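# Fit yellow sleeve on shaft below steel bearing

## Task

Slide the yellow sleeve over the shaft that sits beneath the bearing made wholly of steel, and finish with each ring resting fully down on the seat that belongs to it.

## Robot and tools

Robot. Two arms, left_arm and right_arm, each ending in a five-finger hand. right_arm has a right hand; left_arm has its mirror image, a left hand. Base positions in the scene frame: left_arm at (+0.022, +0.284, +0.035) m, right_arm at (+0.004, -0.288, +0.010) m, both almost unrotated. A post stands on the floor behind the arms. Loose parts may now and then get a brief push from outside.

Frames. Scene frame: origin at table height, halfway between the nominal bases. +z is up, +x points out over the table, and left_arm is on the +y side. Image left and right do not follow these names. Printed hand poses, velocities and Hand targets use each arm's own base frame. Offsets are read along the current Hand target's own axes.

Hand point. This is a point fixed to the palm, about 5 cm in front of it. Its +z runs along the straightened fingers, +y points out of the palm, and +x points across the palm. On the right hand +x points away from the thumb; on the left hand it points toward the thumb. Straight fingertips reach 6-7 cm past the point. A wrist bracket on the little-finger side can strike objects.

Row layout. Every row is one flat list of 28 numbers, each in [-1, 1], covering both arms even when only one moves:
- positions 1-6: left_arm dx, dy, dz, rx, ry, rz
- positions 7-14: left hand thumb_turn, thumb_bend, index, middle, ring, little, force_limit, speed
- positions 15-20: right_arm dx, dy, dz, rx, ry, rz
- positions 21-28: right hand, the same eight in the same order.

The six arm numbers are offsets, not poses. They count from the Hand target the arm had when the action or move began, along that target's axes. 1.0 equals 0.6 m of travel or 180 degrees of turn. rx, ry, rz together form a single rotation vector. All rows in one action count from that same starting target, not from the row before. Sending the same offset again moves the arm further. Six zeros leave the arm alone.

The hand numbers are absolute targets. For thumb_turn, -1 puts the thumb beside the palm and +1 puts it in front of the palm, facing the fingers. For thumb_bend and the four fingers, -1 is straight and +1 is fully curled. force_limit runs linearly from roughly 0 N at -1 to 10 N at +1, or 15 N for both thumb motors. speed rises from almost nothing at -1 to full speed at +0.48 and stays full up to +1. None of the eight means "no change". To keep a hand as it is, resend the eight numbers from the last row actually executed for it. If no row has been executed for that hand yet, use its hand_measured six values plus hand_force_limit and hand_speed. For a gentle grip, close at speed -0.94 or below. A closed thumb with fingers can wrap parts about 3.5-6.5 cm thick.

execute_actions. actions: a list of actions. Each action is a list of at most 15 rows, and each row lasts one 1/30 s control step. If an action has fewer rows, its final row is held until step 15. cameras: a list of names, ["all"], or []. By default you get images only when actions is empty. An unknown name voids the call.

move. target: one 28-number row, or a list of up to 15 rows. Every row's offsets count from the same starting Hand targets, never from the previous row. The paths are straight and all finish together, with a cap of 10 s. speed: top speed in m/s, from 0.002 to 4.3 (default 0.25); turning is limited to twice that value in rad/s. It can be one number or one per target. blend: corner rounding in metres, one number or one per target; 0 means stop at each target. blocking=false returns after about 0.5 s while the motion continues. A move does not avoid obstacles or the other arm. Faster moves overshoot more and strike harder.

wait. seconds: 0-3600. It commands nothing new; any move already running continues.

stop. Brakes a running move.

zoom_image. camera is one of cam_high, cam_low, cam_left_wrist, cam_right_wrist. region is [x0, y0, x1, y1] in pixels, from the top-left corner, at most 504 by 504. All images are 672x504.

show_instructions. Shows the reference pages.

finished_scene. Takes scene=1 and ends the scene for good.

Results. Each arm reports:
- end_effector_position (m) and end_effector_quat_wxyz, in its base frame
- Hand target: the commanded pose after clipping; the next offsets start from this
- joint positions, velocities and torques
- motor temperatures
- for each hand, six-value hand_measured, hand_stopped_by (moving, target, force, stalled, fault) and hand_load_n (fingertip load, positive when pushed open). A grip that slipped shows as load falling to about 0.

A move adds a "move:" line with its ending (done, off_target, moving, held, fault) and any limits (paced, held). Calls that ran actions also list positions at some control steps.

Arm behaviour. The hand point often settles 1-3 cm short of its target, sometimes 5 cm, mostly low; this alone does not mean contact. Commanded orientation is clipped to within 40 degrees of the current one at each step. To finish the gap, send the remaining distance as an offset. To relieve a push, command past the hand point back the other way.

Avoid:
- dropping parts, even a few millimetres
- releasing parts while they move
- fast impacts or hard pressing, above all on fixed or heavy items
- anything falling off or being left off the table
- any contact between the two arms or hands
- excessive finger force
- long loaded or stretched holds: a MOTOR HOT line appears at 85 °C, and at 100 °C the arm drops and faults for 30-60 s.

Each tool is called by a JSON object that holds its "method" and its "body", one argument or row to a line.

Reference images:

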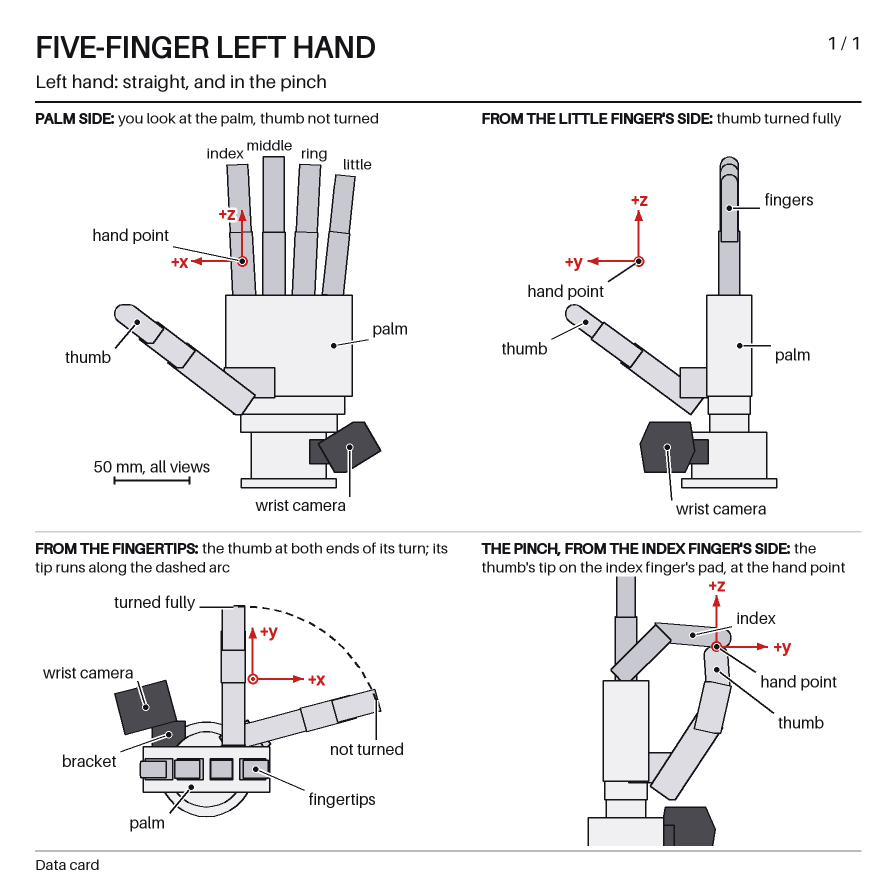

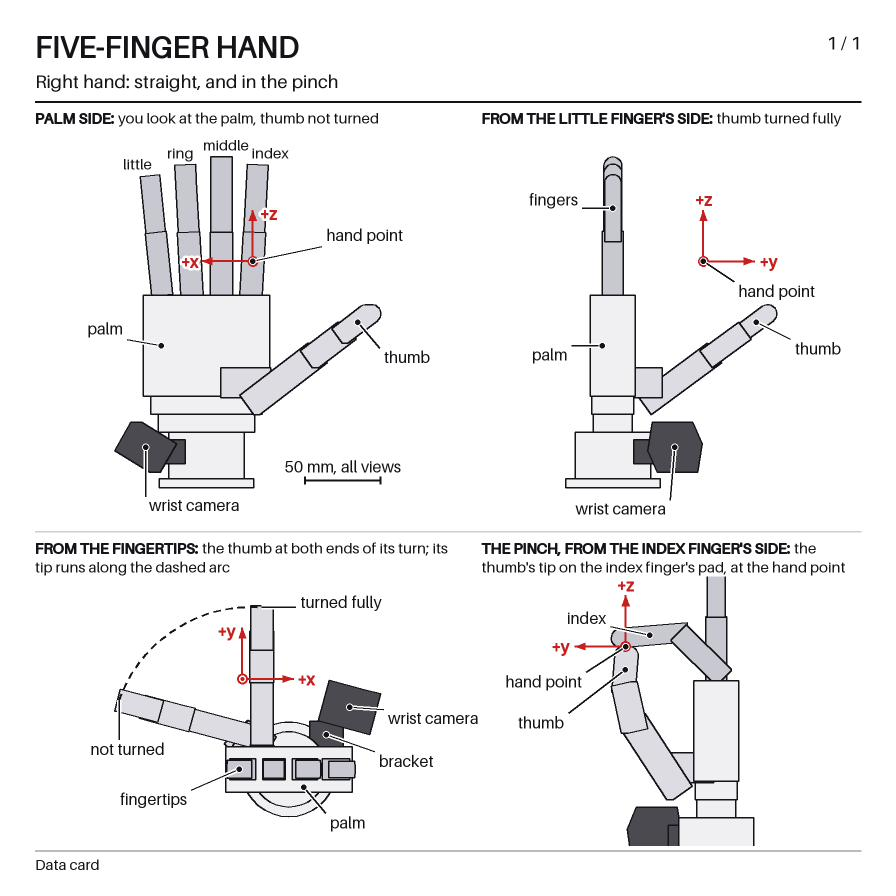

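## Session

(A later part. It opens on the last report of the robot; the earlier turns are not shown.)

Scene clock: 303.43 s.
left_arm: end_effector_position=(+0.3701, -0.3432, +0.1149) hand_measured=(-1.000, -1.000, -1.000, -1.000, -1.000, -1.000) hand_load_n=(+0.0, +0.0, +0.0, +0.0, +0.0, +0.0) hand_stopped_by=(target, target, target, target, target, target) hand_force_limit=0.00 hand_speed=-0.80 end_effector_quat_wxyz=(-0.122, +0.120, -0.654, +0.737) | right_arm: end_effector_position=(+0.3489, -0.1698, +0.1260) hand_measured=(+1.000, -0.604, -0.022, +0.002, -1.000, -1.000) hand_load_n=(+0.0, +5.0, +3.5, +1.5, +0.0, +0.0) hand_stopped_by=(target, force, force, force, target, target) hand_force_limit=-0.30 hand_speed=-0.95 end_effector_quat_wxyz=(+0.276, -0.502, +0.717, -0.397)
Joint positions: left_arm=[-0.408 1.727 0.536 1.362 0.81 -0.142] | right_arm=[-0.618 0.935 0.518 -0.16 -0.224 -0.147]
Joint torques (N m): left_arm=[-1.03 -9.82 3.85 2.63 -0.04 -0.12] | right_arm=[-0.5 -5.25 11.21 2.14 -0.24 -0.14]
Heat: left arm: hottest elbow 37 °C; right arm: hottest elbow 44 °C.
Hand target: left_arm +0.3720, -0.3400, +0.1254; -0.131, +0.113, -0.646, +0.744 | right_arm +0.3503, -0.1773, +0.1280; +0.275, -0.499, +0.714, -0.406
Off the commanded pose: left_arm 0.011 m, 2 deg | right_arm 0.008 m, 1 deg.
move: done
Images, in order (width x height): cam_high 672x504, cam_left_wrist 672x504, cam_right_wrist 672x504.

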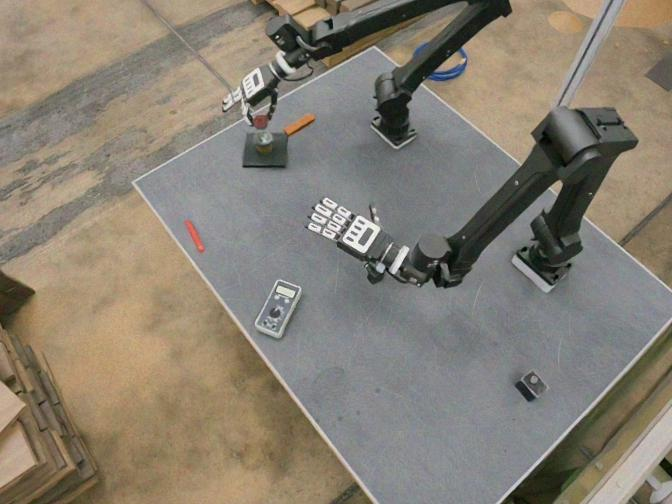

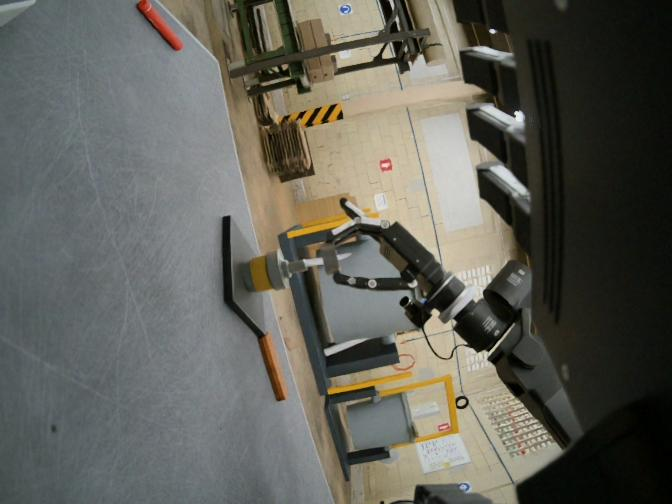

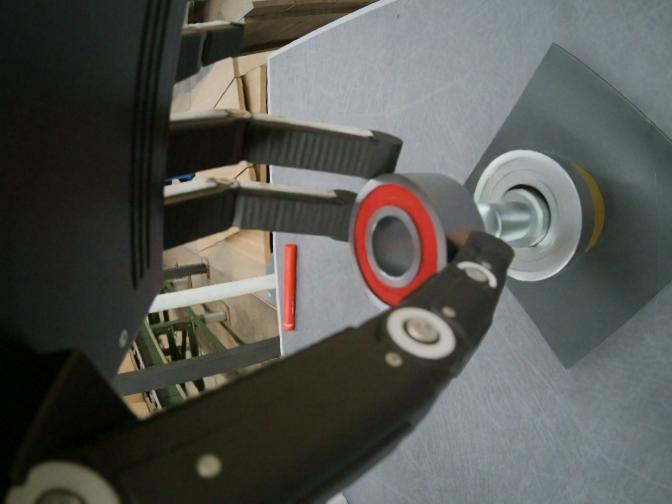

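{"method": "move", "body": {
  "target": [0,0,0,0,0,0,-1,-1,-1,-1,-1,-1,0,-0.8,0,0.0219,0.0107,0,0,0,1,-0.1,0.2,0.2,-1,-1,-0.3,-0.95],
  "speed": 0.04,
  "cameras": ["cam_right_wrist","cam_left_wrist","cam_high"]
}}

{"method": "zoom_image", "body": {
  "camera": "cam_left_wrist",
  "region": [266, 216, 346, 286]
}}

{"method": "zoom_image", "body": {
  "camera": "cam_high",
  "region": [240, 105, 290, 165]
}}

Scene clock: 304.70 s.
left_arm: end_effector_position=(+0.3701, -0.3432, +0.1149) hand_measured=(-1.000, -1.000, -1.000, -1.000, -1.000, -1.000) hand_load_n=(+0.0, +0.0, +0.0, +0.0, +0.0, +0.0) hand_stopped_by=(target, target, target, target, target, target) hand_force_limit=0.00 hand_speed=-0.80 end_effector_quat_wxyz=(-0.122, +0.120, -0.654, +0.737) | right_arm: end_effector_position=(+0.3475, -0.1690, +0.1104) hand_measured=(+1.000, -0.604, -0.022, +0.002, -1.000, -1.000) hand_load_n=(+0.5, +5.5, +3.5, +2.0, +0.0, +0.0) hand_stopped_by=(target, force, force, force, target, target) hand_force_limit=-0.30 hand_speed=-0.95 end_effector_quat_wxyz=(+0.276, -0.502, +0.717, -0.396)
Joint positions: left_arm=[-0.408 1.727 0.536 1.362 0.81 -0.142] | right_arm=[-0.619 0.958 0.486 -0.107 -0.226 -0.148]
Joint torques (N m): left_arm=[-0.97 -9.7 3.88 2.56 -0.04 -0.12] | right_arm=[-0.38 -5.77 11.19 2 -0.27 -0.13]
Heat: left arm: hottest elbow 37 °C; right arm: hottest elbow 44 °C.
Hand target: left_arm +0.3720, -0.3400, +0.1254; -0.131, +0.113, -0.646, +0.744 | right_arm +0.3490, -0.1769, +0.1133; +0.275, -0.499, +0.714, -0.406
Off the commanded pose: left_arm 0.011 m, 2 deg | right_arm 0.009 m, 1 deg.
move: done
Images, in order (width x height): cam_high 672x504, cam_left_wrist 672x504, cam_right_wrist 672x504.

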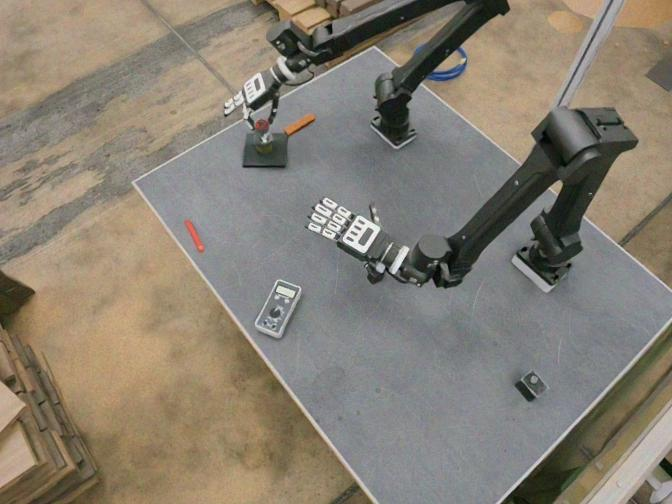

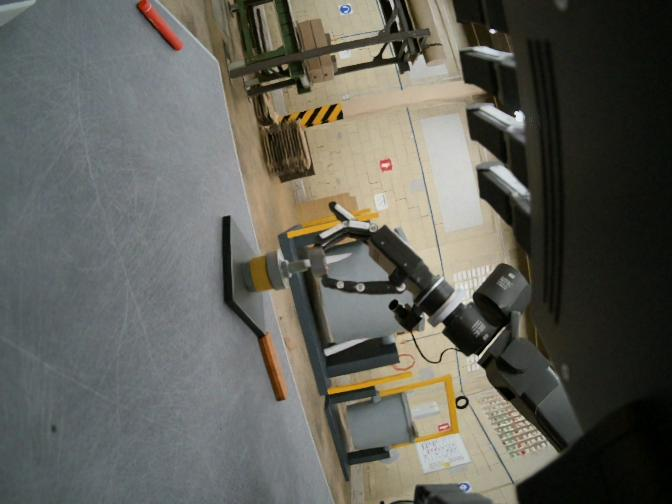

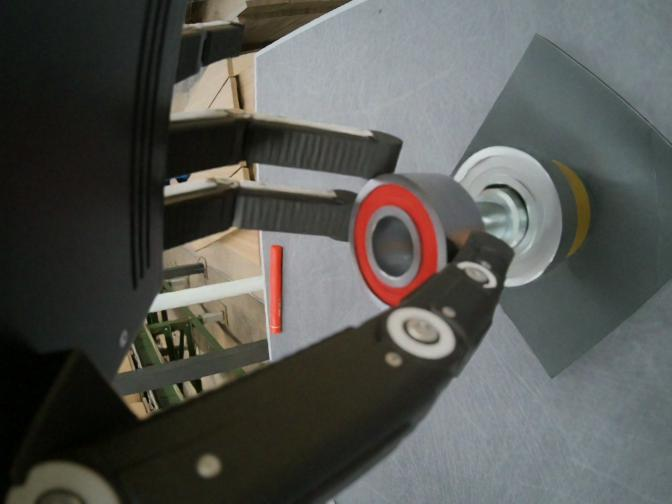

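Scaled by 6.300 from the camera's image (finer frame: 960x720).

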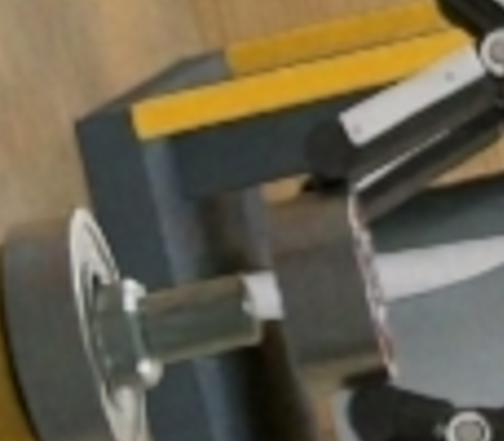

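Scaled by 8.400 from the camera's image (finer frame: 960x720).

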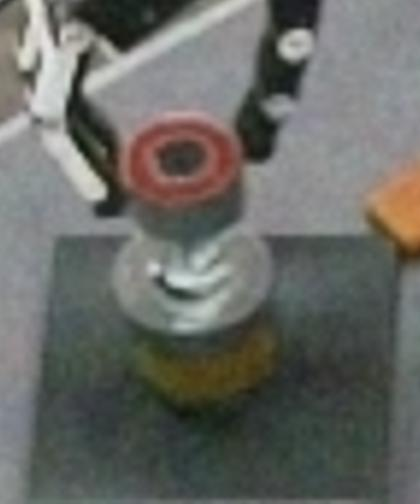

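{"method": "zoom_image", "body": {
  "camera": "cam_right_wrist",
  "region": [330, 130, 580, 330]
}}

Scaled by 2.016 from the camera's image (finer frame: 960x720).

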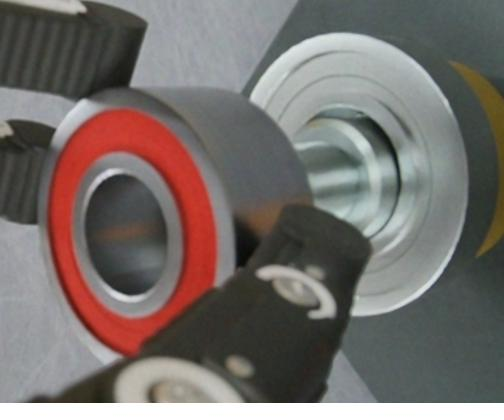

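{"method": "move", "body": {
  "target": [0,0,0,0,0,0,-1,-1,-1,-1,-1,-1,0,-0.8,0.0025,0.0086,0.0052,0,0,0,1,-0.1,0.2,0.2,-1,-1,-0.3,-0.95],
  "speed": 0.03,
  "cameras": ["cam_right_wrist","cam_left_wrist","cam_high"]
}}

{"method": "zoom_image", "body": {
  "camera": "cam_left_wrist",
  "region": [266, 216, 346, 286]
}}

{"method": "zoom_image", "body": {
  "camera": "cam_right_wrist",
  "region": [330, 130, 580, 330]
}}

Scene clock: 306.80 s.
left_arm: end_effector_position=(+0.3701, -0.3432, +0.1149) hand_measured=(-1.000, -1.000, -1.000, -1.000, -1.000, -1.000) hand_load_n=(+0.0, +0.0, +0.0, +0.0, +0.0, +0.0) hand_stopped_by=(target, target, target, target, target, target) hand_force_limit=0.00 hand_speed=-0.80 end_effector_quat_wxyz=(-0.122, +0.120, -0.654, +0.737) | right_arm: end_effector_position=(+0.3472, -0.1708, +0.1052) hand_measured=(+1.000, -0.604, -0.022, +0.002, -1.000, -1.000) hand_load_n=(+0.5, +5.5, +4.0, +1.5, +0.0, +0.0) hand_stopped_by=(target, force, force, force, target, target) hand_force_limit=-0.30 hand_speed=-0.95 end_effector_quat_wxyz=(+0.276, -0.502, +0.717, -0.397)
Joint positions: left_arm=[-0.408 1.727 0.536 1.362 0.81 -0.142] | right_arm=[-0.625 0.971 0.476 -0.084 -0.231 -0.151]
Joint torques (N m): left_arm=[-0.91 -9.64 3.88 2.58 -0.05 -0.12] | right_arm=[-0.44 -5.83 10.96 2.25 -0.24 -0.16]
Heat: left arm: hottest elbow 37 °C; right arm: hottest elbow 44 °C.
Hand target: left_arm +0.3720, -0.3400, +0.1254; -0.131, +0.113, -0.646, +0.744 | right_arm +0.3485, -0.1784, +0.1075; +0.275, -0.500, +0.714, -0.406
Off the commanded pose: left_arm 0.011 m, 2 deg | right_arm 0.008 m, 1 deg.
move: done
Images, in order (width x height): cam_high 672x504, cam_left_wrist 672x504, cam_right_wrist 672x504.

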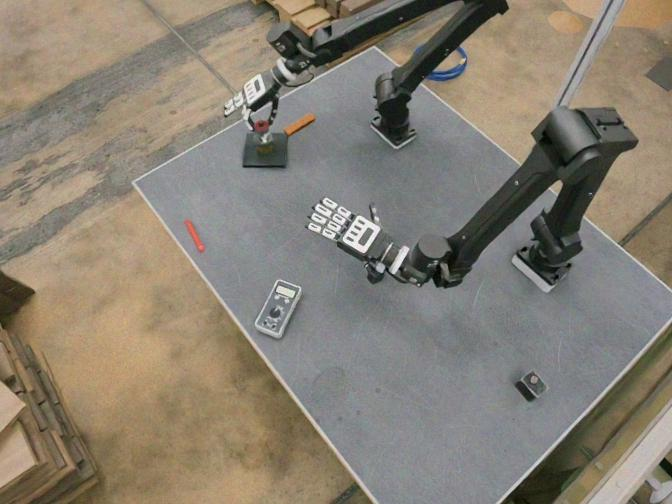

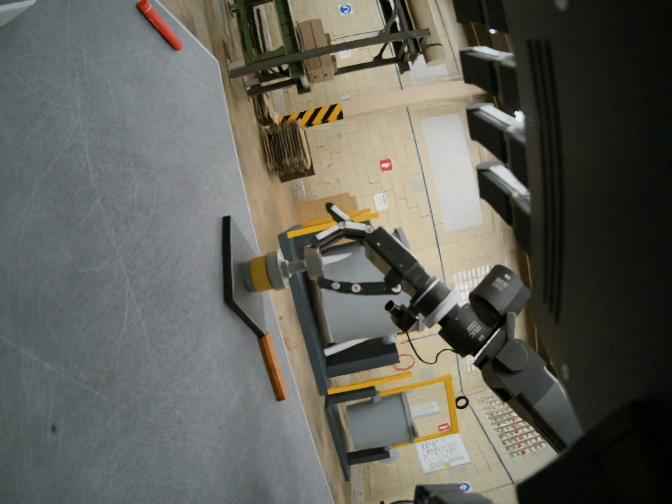

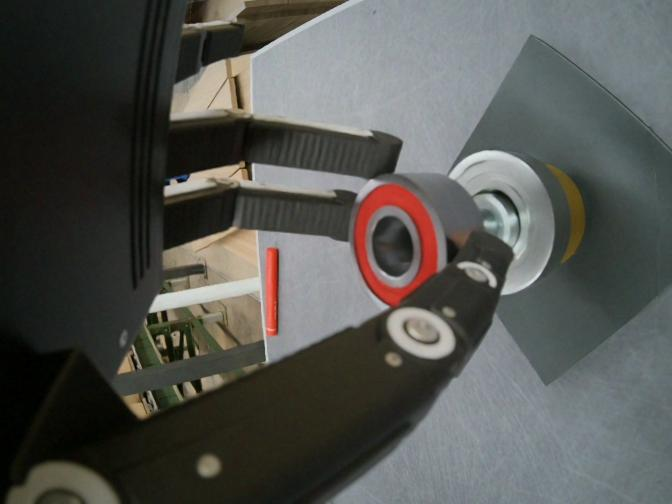

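Scaled by 6.300 from the camera's image (finer frame: 960x720).

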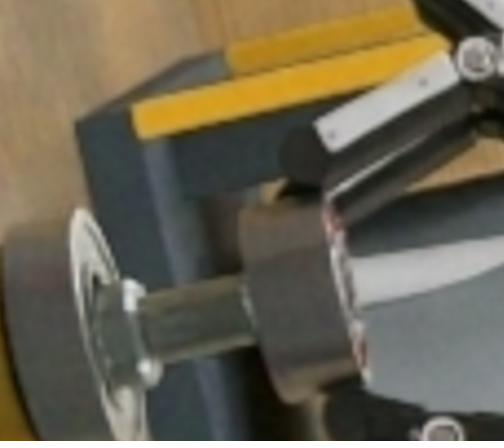

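Scaled by 2.016 from the camera's image (finer frame: 960x720).

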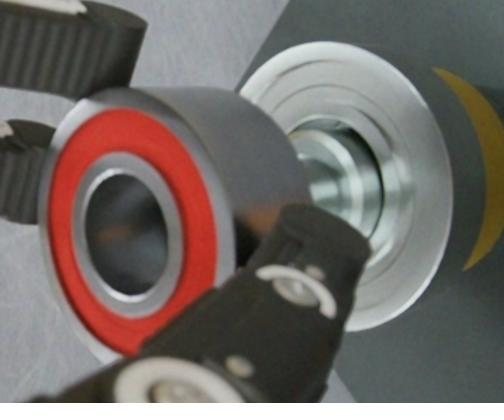

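{"method": "wait", "body": {
  "seconds": 0.1,
  "cameras": ["all"]
}}

Scene clock: 307.87 s.
left_arm: end_effector_position=(+0.3701, -0.3432, +0.1149) hand_measured=(-1.000, -1.000, -1.000, -1.000, -1.000, -1.000) hand_load_n=(+0.0, +0.0, +0.0, +0.0, +0.5, +0.0) hand_stopped_by=(target, target, target, target, target, target) hand_force_limit=0.00 hand_speed=-0.80 end_effector_quat_wxyz=(-0.122, +0.120, -0.654, +0.737) | right_arm: end_effector_position=(+0.3473, -0.1709, +0.1053) hand_measured=(+1.000, -0.604, -0.022, +0.002, -1.000, -1.000) hand_load_n=(+0.5, +5.5, +3.5, +1.5, +0.0, +0.0) hand_stopped_by=(target, force, force, force, target, target) hand_force_limit=-0.30 hand_speed=-0.95 end_effector_quat_wxyz=(+0.276, -0.502, +0.717, -0.397)
Joint positions: left_arm=[-0.408 1.727 0.536 1.362 0.81 -0.142] | right_arm=[-0.625 0.971 0.476 -0.083 -0.231 -0.152]
Joint torques (N m): left_arm=[-0.97 -9.58 3.88 2.62 -0.05 -0.11] | right_arm=[-0.5 -5.89 10.85 2.21 -0.26 -0.16]
Heat: left arm: hottest elbow 37 °C; right arm: hottest elbow 45 °C.
Hand target: left_arm +0.3720, -0.3400, +0.1254; -0.131, +0.113, -0.646, +0.744 | right_arm +0.3485, -0.1784, +0.1075; +0.275, -0.500, +0.714, -0.407
Off the commanded pose: left_arm 0.011 m, 2 deg | right_arm 0.008 m, 1 deg.
wait: 0.10 s; at rest from the start

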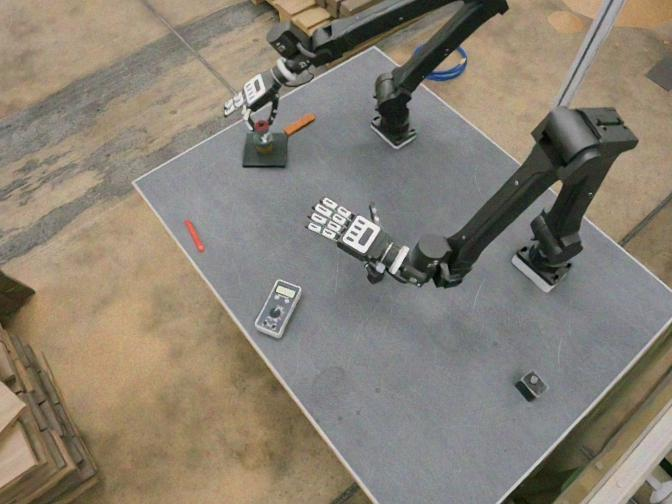

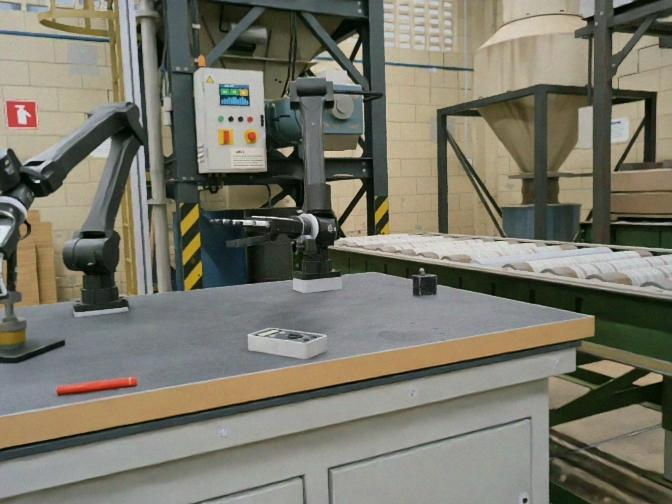

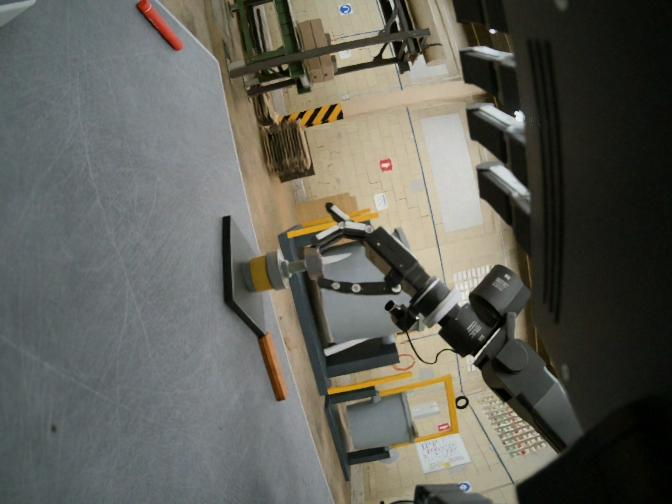

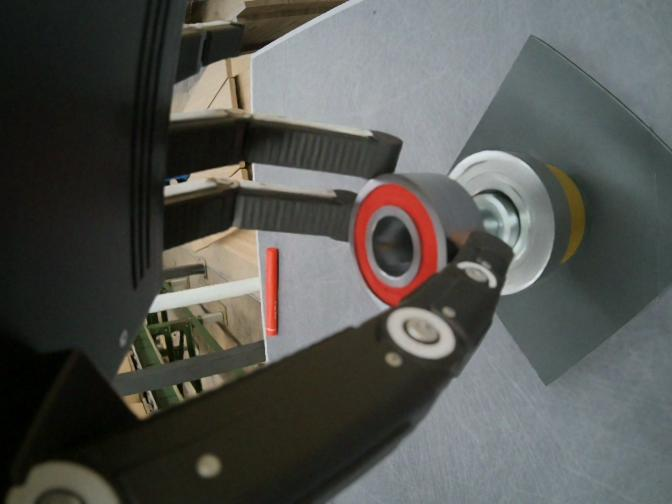

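{"method": "zoom_image", "body": {
  "camera": "cam_right_wrist",
  "region": [340, 150, 540, 300]
}}

{"method": "zoom_image", "body": {
  "camera": "cam_left_wrist",
  "region": [266, 216, 346, 286]
}}

{"method": "zoom_image", "body": {
  "camera": "cam_high",
  "region": [240, 105, 290, 165]
}}

Scaled by 2.520 from the camera's image (finer frame: 960x720).

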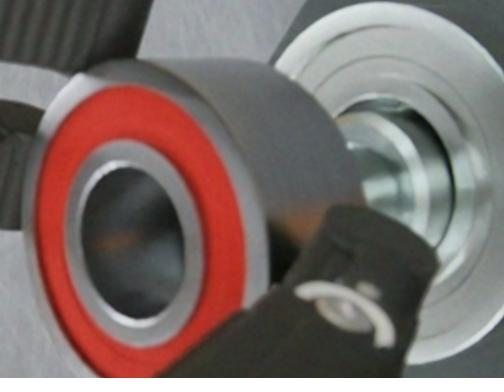

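Scaled by 6.300 from the camera's image (finer frame: 960x720).

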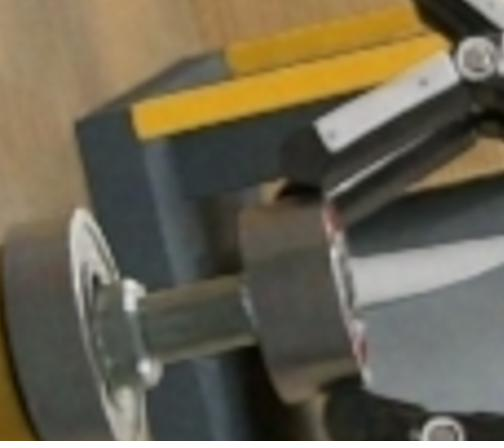

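Scaled by 8.400 from the camera's image (finer frame: 960x720).

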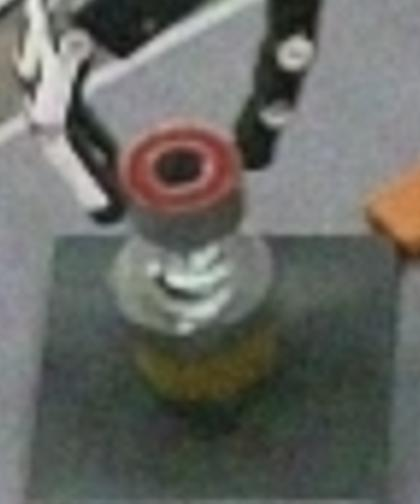

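{"method": "move", "body": {
  "target": [
    [0,0,0,0,0,0,-1,-1,-1,-1,-1,-1,0,-0.8,0,0.0043,0.0026,0,0,0,1,-0.1,0.2,0.2,-1,-1,-0.3,-0.95]
  ],
  "speed": 0.02,
  "cameras": ["cam_high","cam_left_wrist","cam_right_wrist"]
}}

{"method": "zoom_image", "body": {
  "camera": "cam_right_wrist",
  "region": [340, 150, 540, 300]
}}

{"method": "zoom_image", "body": {
  "camera": "cam_left_wrist",
  "region": [266, 216, 346, 286]
}}

{"method": "zoom_image", "body": {
  "camera": "cam_high",
  "region": [240, 105, 290, 165]
}}

Scene clock: 309.47 s.
left_arm: end_effector_position=(+0.3701, -0.3432, +0.1149) hand_measured=(-1.000, -1.000, -1.000, -1.000, -1.000, -1.000) hand_load_n=(+0.0, +0.0, +0.0, +0.0, +0.0, +0.0) hand_stopped_by=(target, target, target, target, target, target) hand_force_limit=0.00 hand_speed=-0.80 end_effector_quat_wxyz=(-0.122, +0.120, -0.654, +0.737) | right_arm: end_effector_position=(+0.3475, -0.1711, +0.1031) hand_measured=(+1.000, -0.604, -0.022, +0.002, -1.000, -1.000) hand_load_n=(+0.5, +5.5, +3.5, +2.0, +0.0, +0.0) hand_stopped_by=(target, force, force, force, target, target) hand_force_limit=-0.30 hand_speed=-0.95 end_effector_quat_wxyz=(+0.276, -0.502, +0.716, -0.398)
Joint positions: left_arm=[-0.408 1.727 0.536 1.362 0.81 -0.142] | right_arm=[-0.625 0.976 0.471 -0.072 -0.231 -0.152]
Joint torques (N m): left_arm=[-0.97 -9.88 3.88 2.66 -0.04 -0.12] | right_arm=[-0.03 -6.18 10.81 2.1 -0.24 -0.15]
Heat: left arm: hottest elbow 37 °C; right arm: hottest elbow 45 °C.
Hand target: left_arm +0.3720, -0.3400, +0.1254; -0.131, +0.113, -0.646, +0.744 | right_arm +0.3485, -0.1785, +0.1044; +0.275, -0.500, +0.714, -0.406
Off the commanded pose: left_arm 0.011 m, 2 deg | right_arm 0.008 m, 1 deg.
move: done

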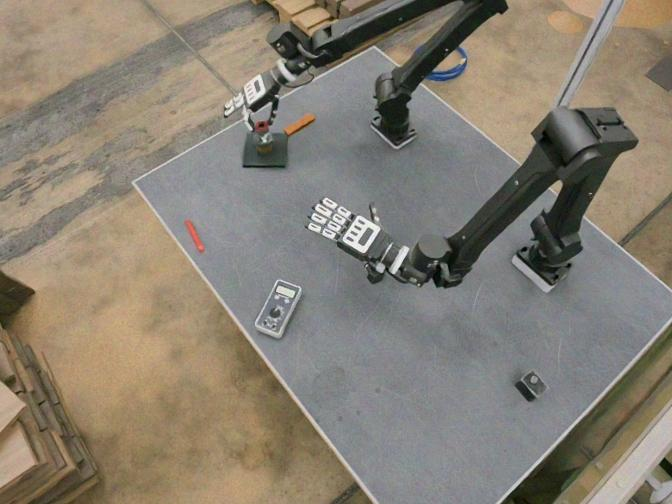

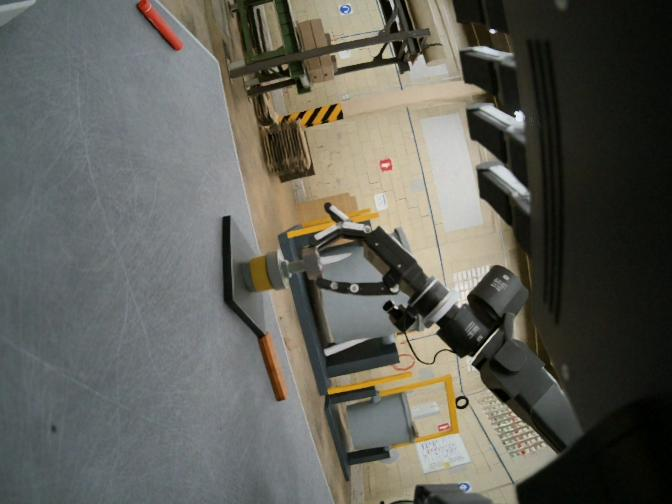

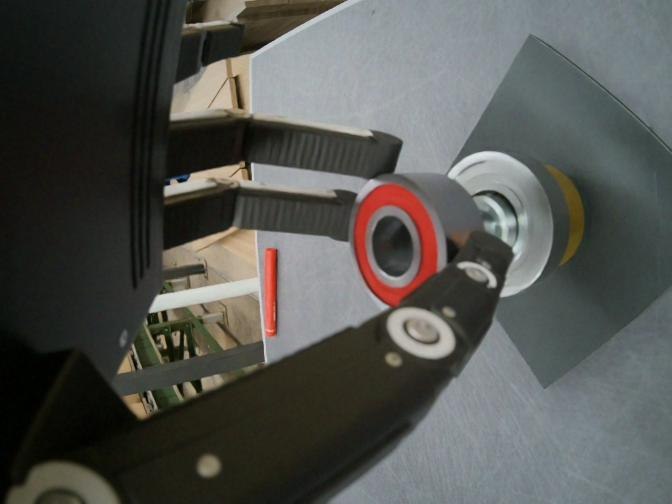

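Scaled by 2.520 from the camera's image (finer frame: 960x720).

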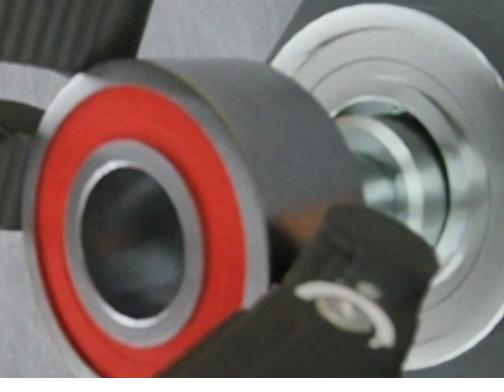

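Scaled by 6.300 from the camera's image (finer frame: 960x720).

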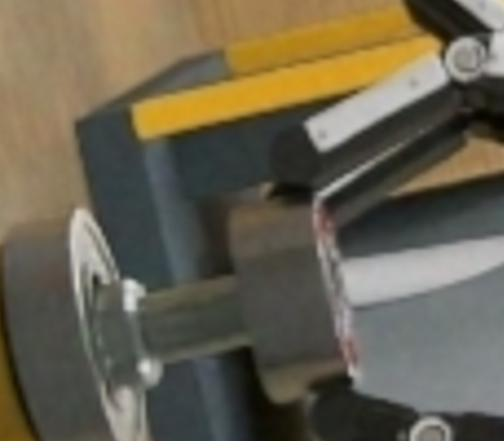

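Scaled by 8.400 from the camera's image (finer frame: 960x720).

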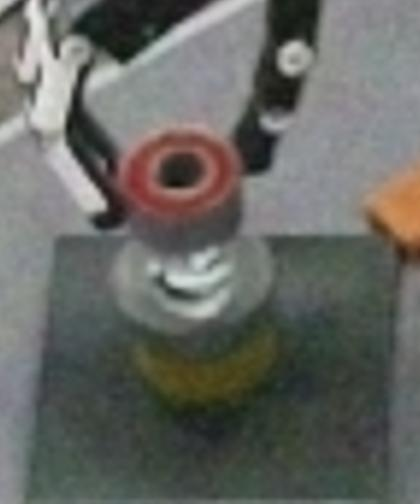

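{"method": "zoom_image", "body": {
  "camera": "cam_left_wrist",
  "region": [284, 244, 324, 284]
}}

{"method": "zoom_image", "body": {
  "camera": "cam_right_wrist",
  "region": [360, 200, 440, 290]
}}

Scaled by 12.600 from the camera's image (finer frame: 960x720).

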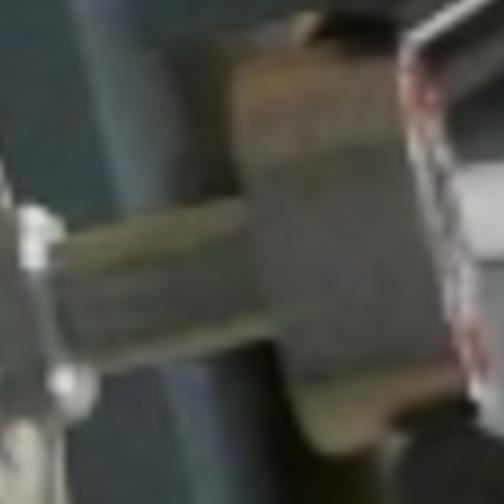

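Scaled by 5.600 from the camera's image (finer frame: 960x720).

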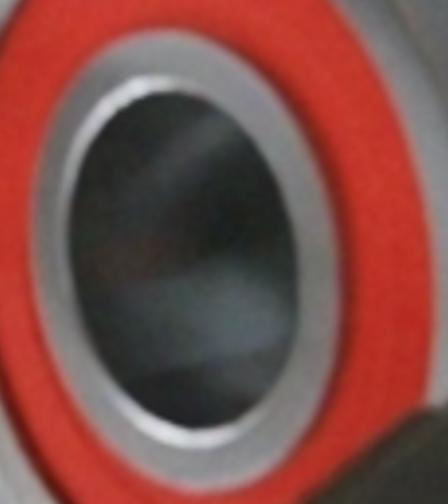

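{"method": "move", "body": {
  "target": [
    [0,0,0,0,0,0,-1,-1,-1,-1,-1,-1,0,-0.8,0,0.0036,0.0022,0,0,0,1,-0.1,0.2,0.2,-1,-1,-0.3,-0.95]
  ],
  "speed": 0.02,
  "cameras": ["cam_high","cam_left_wrist","cam_right_wrist"]
}}

{"method": "zoom_image", "body": {
  "camera": "cam_left_wrist",
  "region": [284, 244, 324, 284]
}}

{"method": "zoom_image", "body": {
  "camera": "cam_right_wrist",
  "region": [360, 200, 440, 290]
}}

Scene clock: 310.93 s.
left_arm: end_effector_position=(+0.3701, -0.3432, +0.1149) hand_measured=(-1.000, -1.000, -1.000, -1.000, -1.000, -1.000) hand_load_n=(+0.0, +0.0, -0.5, +0.0, +0.0, +0.0) hand_stopped_by=(target, target, target, target, target, target) hand_force_limit=0.00 hand_speed=-0.80 end_effector_quat_wxyz=(-0.122, +0.120, -0.654, +0.737) | right_arm: end_effector_position=(+0.3476, -0.1711, +0.1007) hand_measured=(+1.000, -0.604, -0.022, +0.002, -1.000, -1.000) hand_load_n=(+0.5, +5.5, +3.5, +2.0, +0.0, +0.0) hand_stopped_by=(target, force, force, force, target, target) hand_force_limit=-0.30 hand_speed=-0.95 end_effector_quat_wxyz=(+0.277, -0.502, +0.716, -0.398)
Joint positions: left_arm=[-0.408 1.727 0.536 1.362 0.81 -0.142] | right_arm=[-0.625 0.981 0.467 -0.061 -0.231 -0.152]
Joint torques (N m): left_arm=[-0.97 -9.64 3.88 2.61 -0.05 -0.13] | right_arm=[-0.38 -5.77 10.81 2.14 -0.25 -0.17]
Heat: left arm: hottest elbow 37 °C; right arm: hottest elbow 45 °C.
Hand target: left_arm +0.3720, -0.3400, +0.1254; -0.131, +0.113, -0.646, +0.744 | right_arm +0.3484, -0.1785, +0.1018; +0.275, -0.500, +0.714, -0.406
Off the commanded pose: left_arm 0.011 m, 2 deg | right_arm 0.008 m, 1 deg.
move: done

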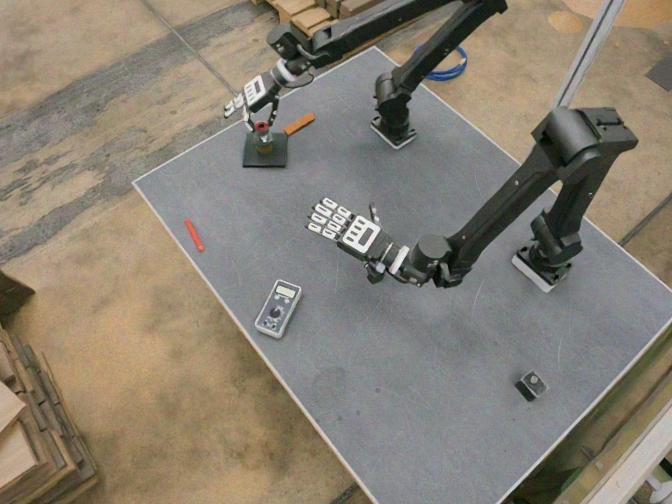

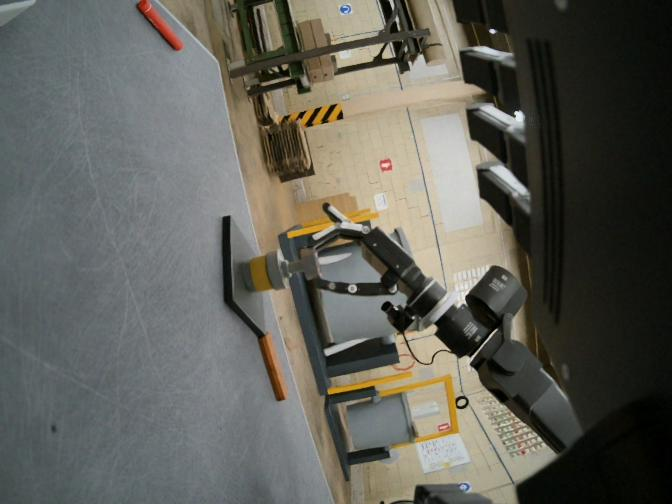

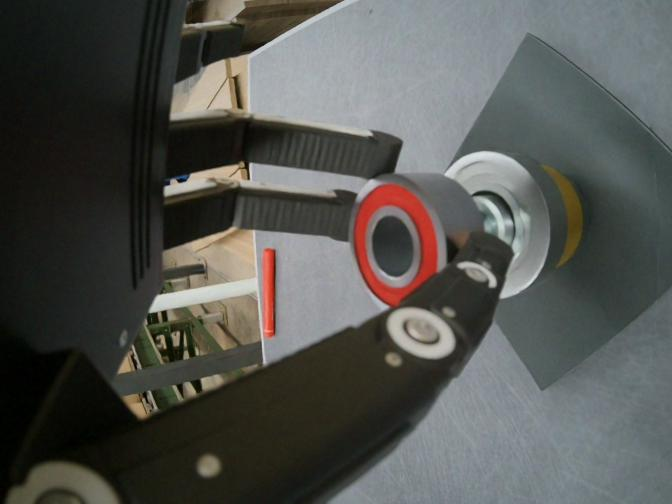

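Scaled by 12.600 from the camera's image (finer frame: 960x720).

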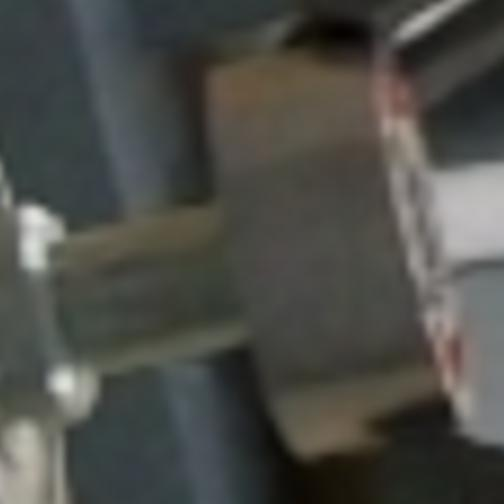

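Scaled by 5.600 from the camera's image (finer frame: 960x720).

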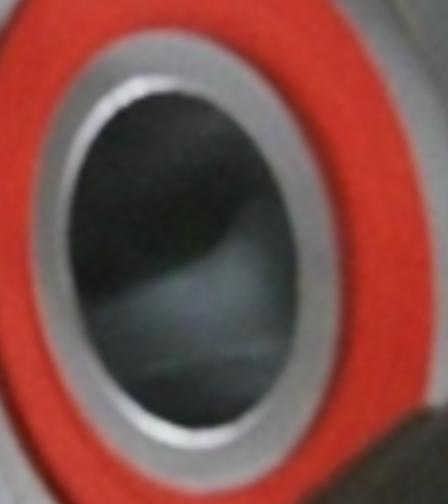

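{"method": "move", "body": {
  "target": [
    [0,0,0,0,0,0,-1,-1,-1,-1,-1,-1,0,-0.8,0,0.0036,0.0022,0,0,0,1,-0.1,0.2,0.2,-1,-1,-0.3,-0.95]
  ],
  "speed": 0.02,
  "cameras": ["cam_high","cam_left_wrist","cam_right_wrist"]
}}

{"method": "zoom_image", "body": {
  "camera": "cam_left_wrist",
  "region": [284, 244, 324, 284]
}}

{"method": "zoom_image", "body": {
  "camera": "cam_right_wrist",
  "region": [360, 200, 440, 290]
}}

Scene clock: 311.97 s.
left_arm: end_effector_position=(+0.3701, -0.3432, +0.1149) hand_measured=(-1.000, -1.000, -1.000, -1.000, -1.000, -1.000) hand_load_n=(+0.0, +0.0, +0.0, +0.0, +0.0, +0.0) hand_stopped_by=(target, target, target, target, target, target) hand_force_limit=0.00 hand_speed=-0.80 end_effector_quat_wxyz=(-0.122, +0.120, -0.654, +0.737) | right_arm: end_effector_position=(+0.3475, -0.1712, +0.0978) hand_measured=(+1.000, -0.604, -0.022, +0.002, -1.000, -1.000) hand_load_n=(+0.5, +5.5, +3.5, +1.5, +0.0, +0.0) hand_stopped_by=(target, force, force, force, target, target) hand_force_limit=-0.30 hand_speed=-0.95 end_effector_quat_wxyz=(+0.276, -0.502, +0.716, -0.398)
Joint positions: left_arm=[-0.408 1.727 0.536 1.362 0.81 -0.142] | right_arm=[-0.626 0.987 0.462 -0.052 -0.231 -0.152]
Joint torques (N m): left_arm=[-0.91 -9.7 3.89 2.65 -0.05 -0.12] | right_arm=[-0.44 -5.77 10.69 2.19 -0.27 -0.18]
Heat: left arm: hottest elbow 37 °C; right arm: hottest elbow 45 °C.
Hand target: left_arm +0.3720, -0.3400, +0.1254; -0.131, +0.113, -0.646, +0.744 | right_arm +0.3484, -0.1785, +0.0993; +0.275, -0.500, +0.714, -0.406
Off the commanded pose: left_arm 0.011 m, 2 deg | right_arm 0.008 m, 1 deg.
move: done

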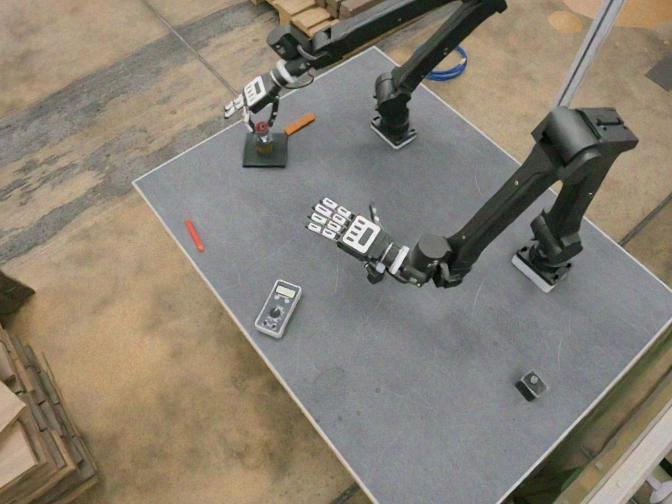

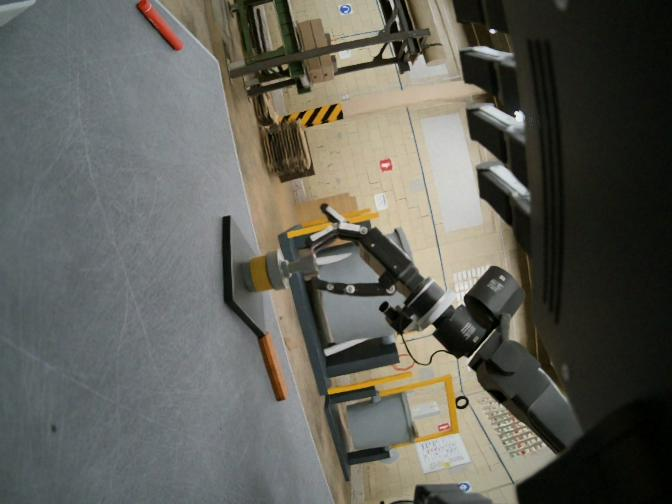

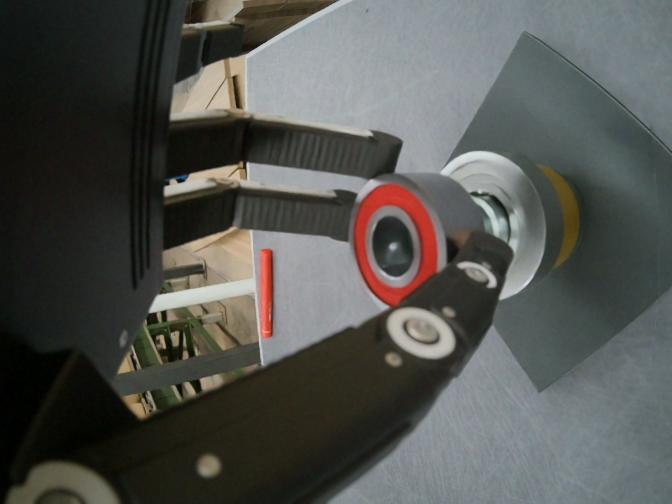

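Scaled by 12.600 from the camera's image (finer frame: 960x720).

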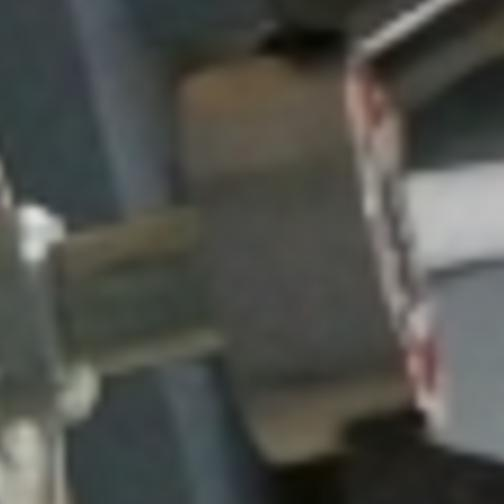

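Scaled by 5.600 from the camera's image (finer frame: 960x720).

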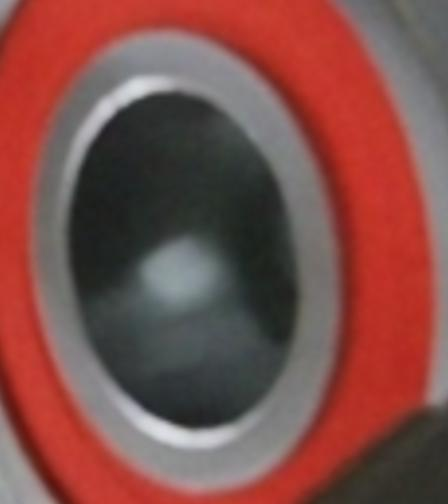

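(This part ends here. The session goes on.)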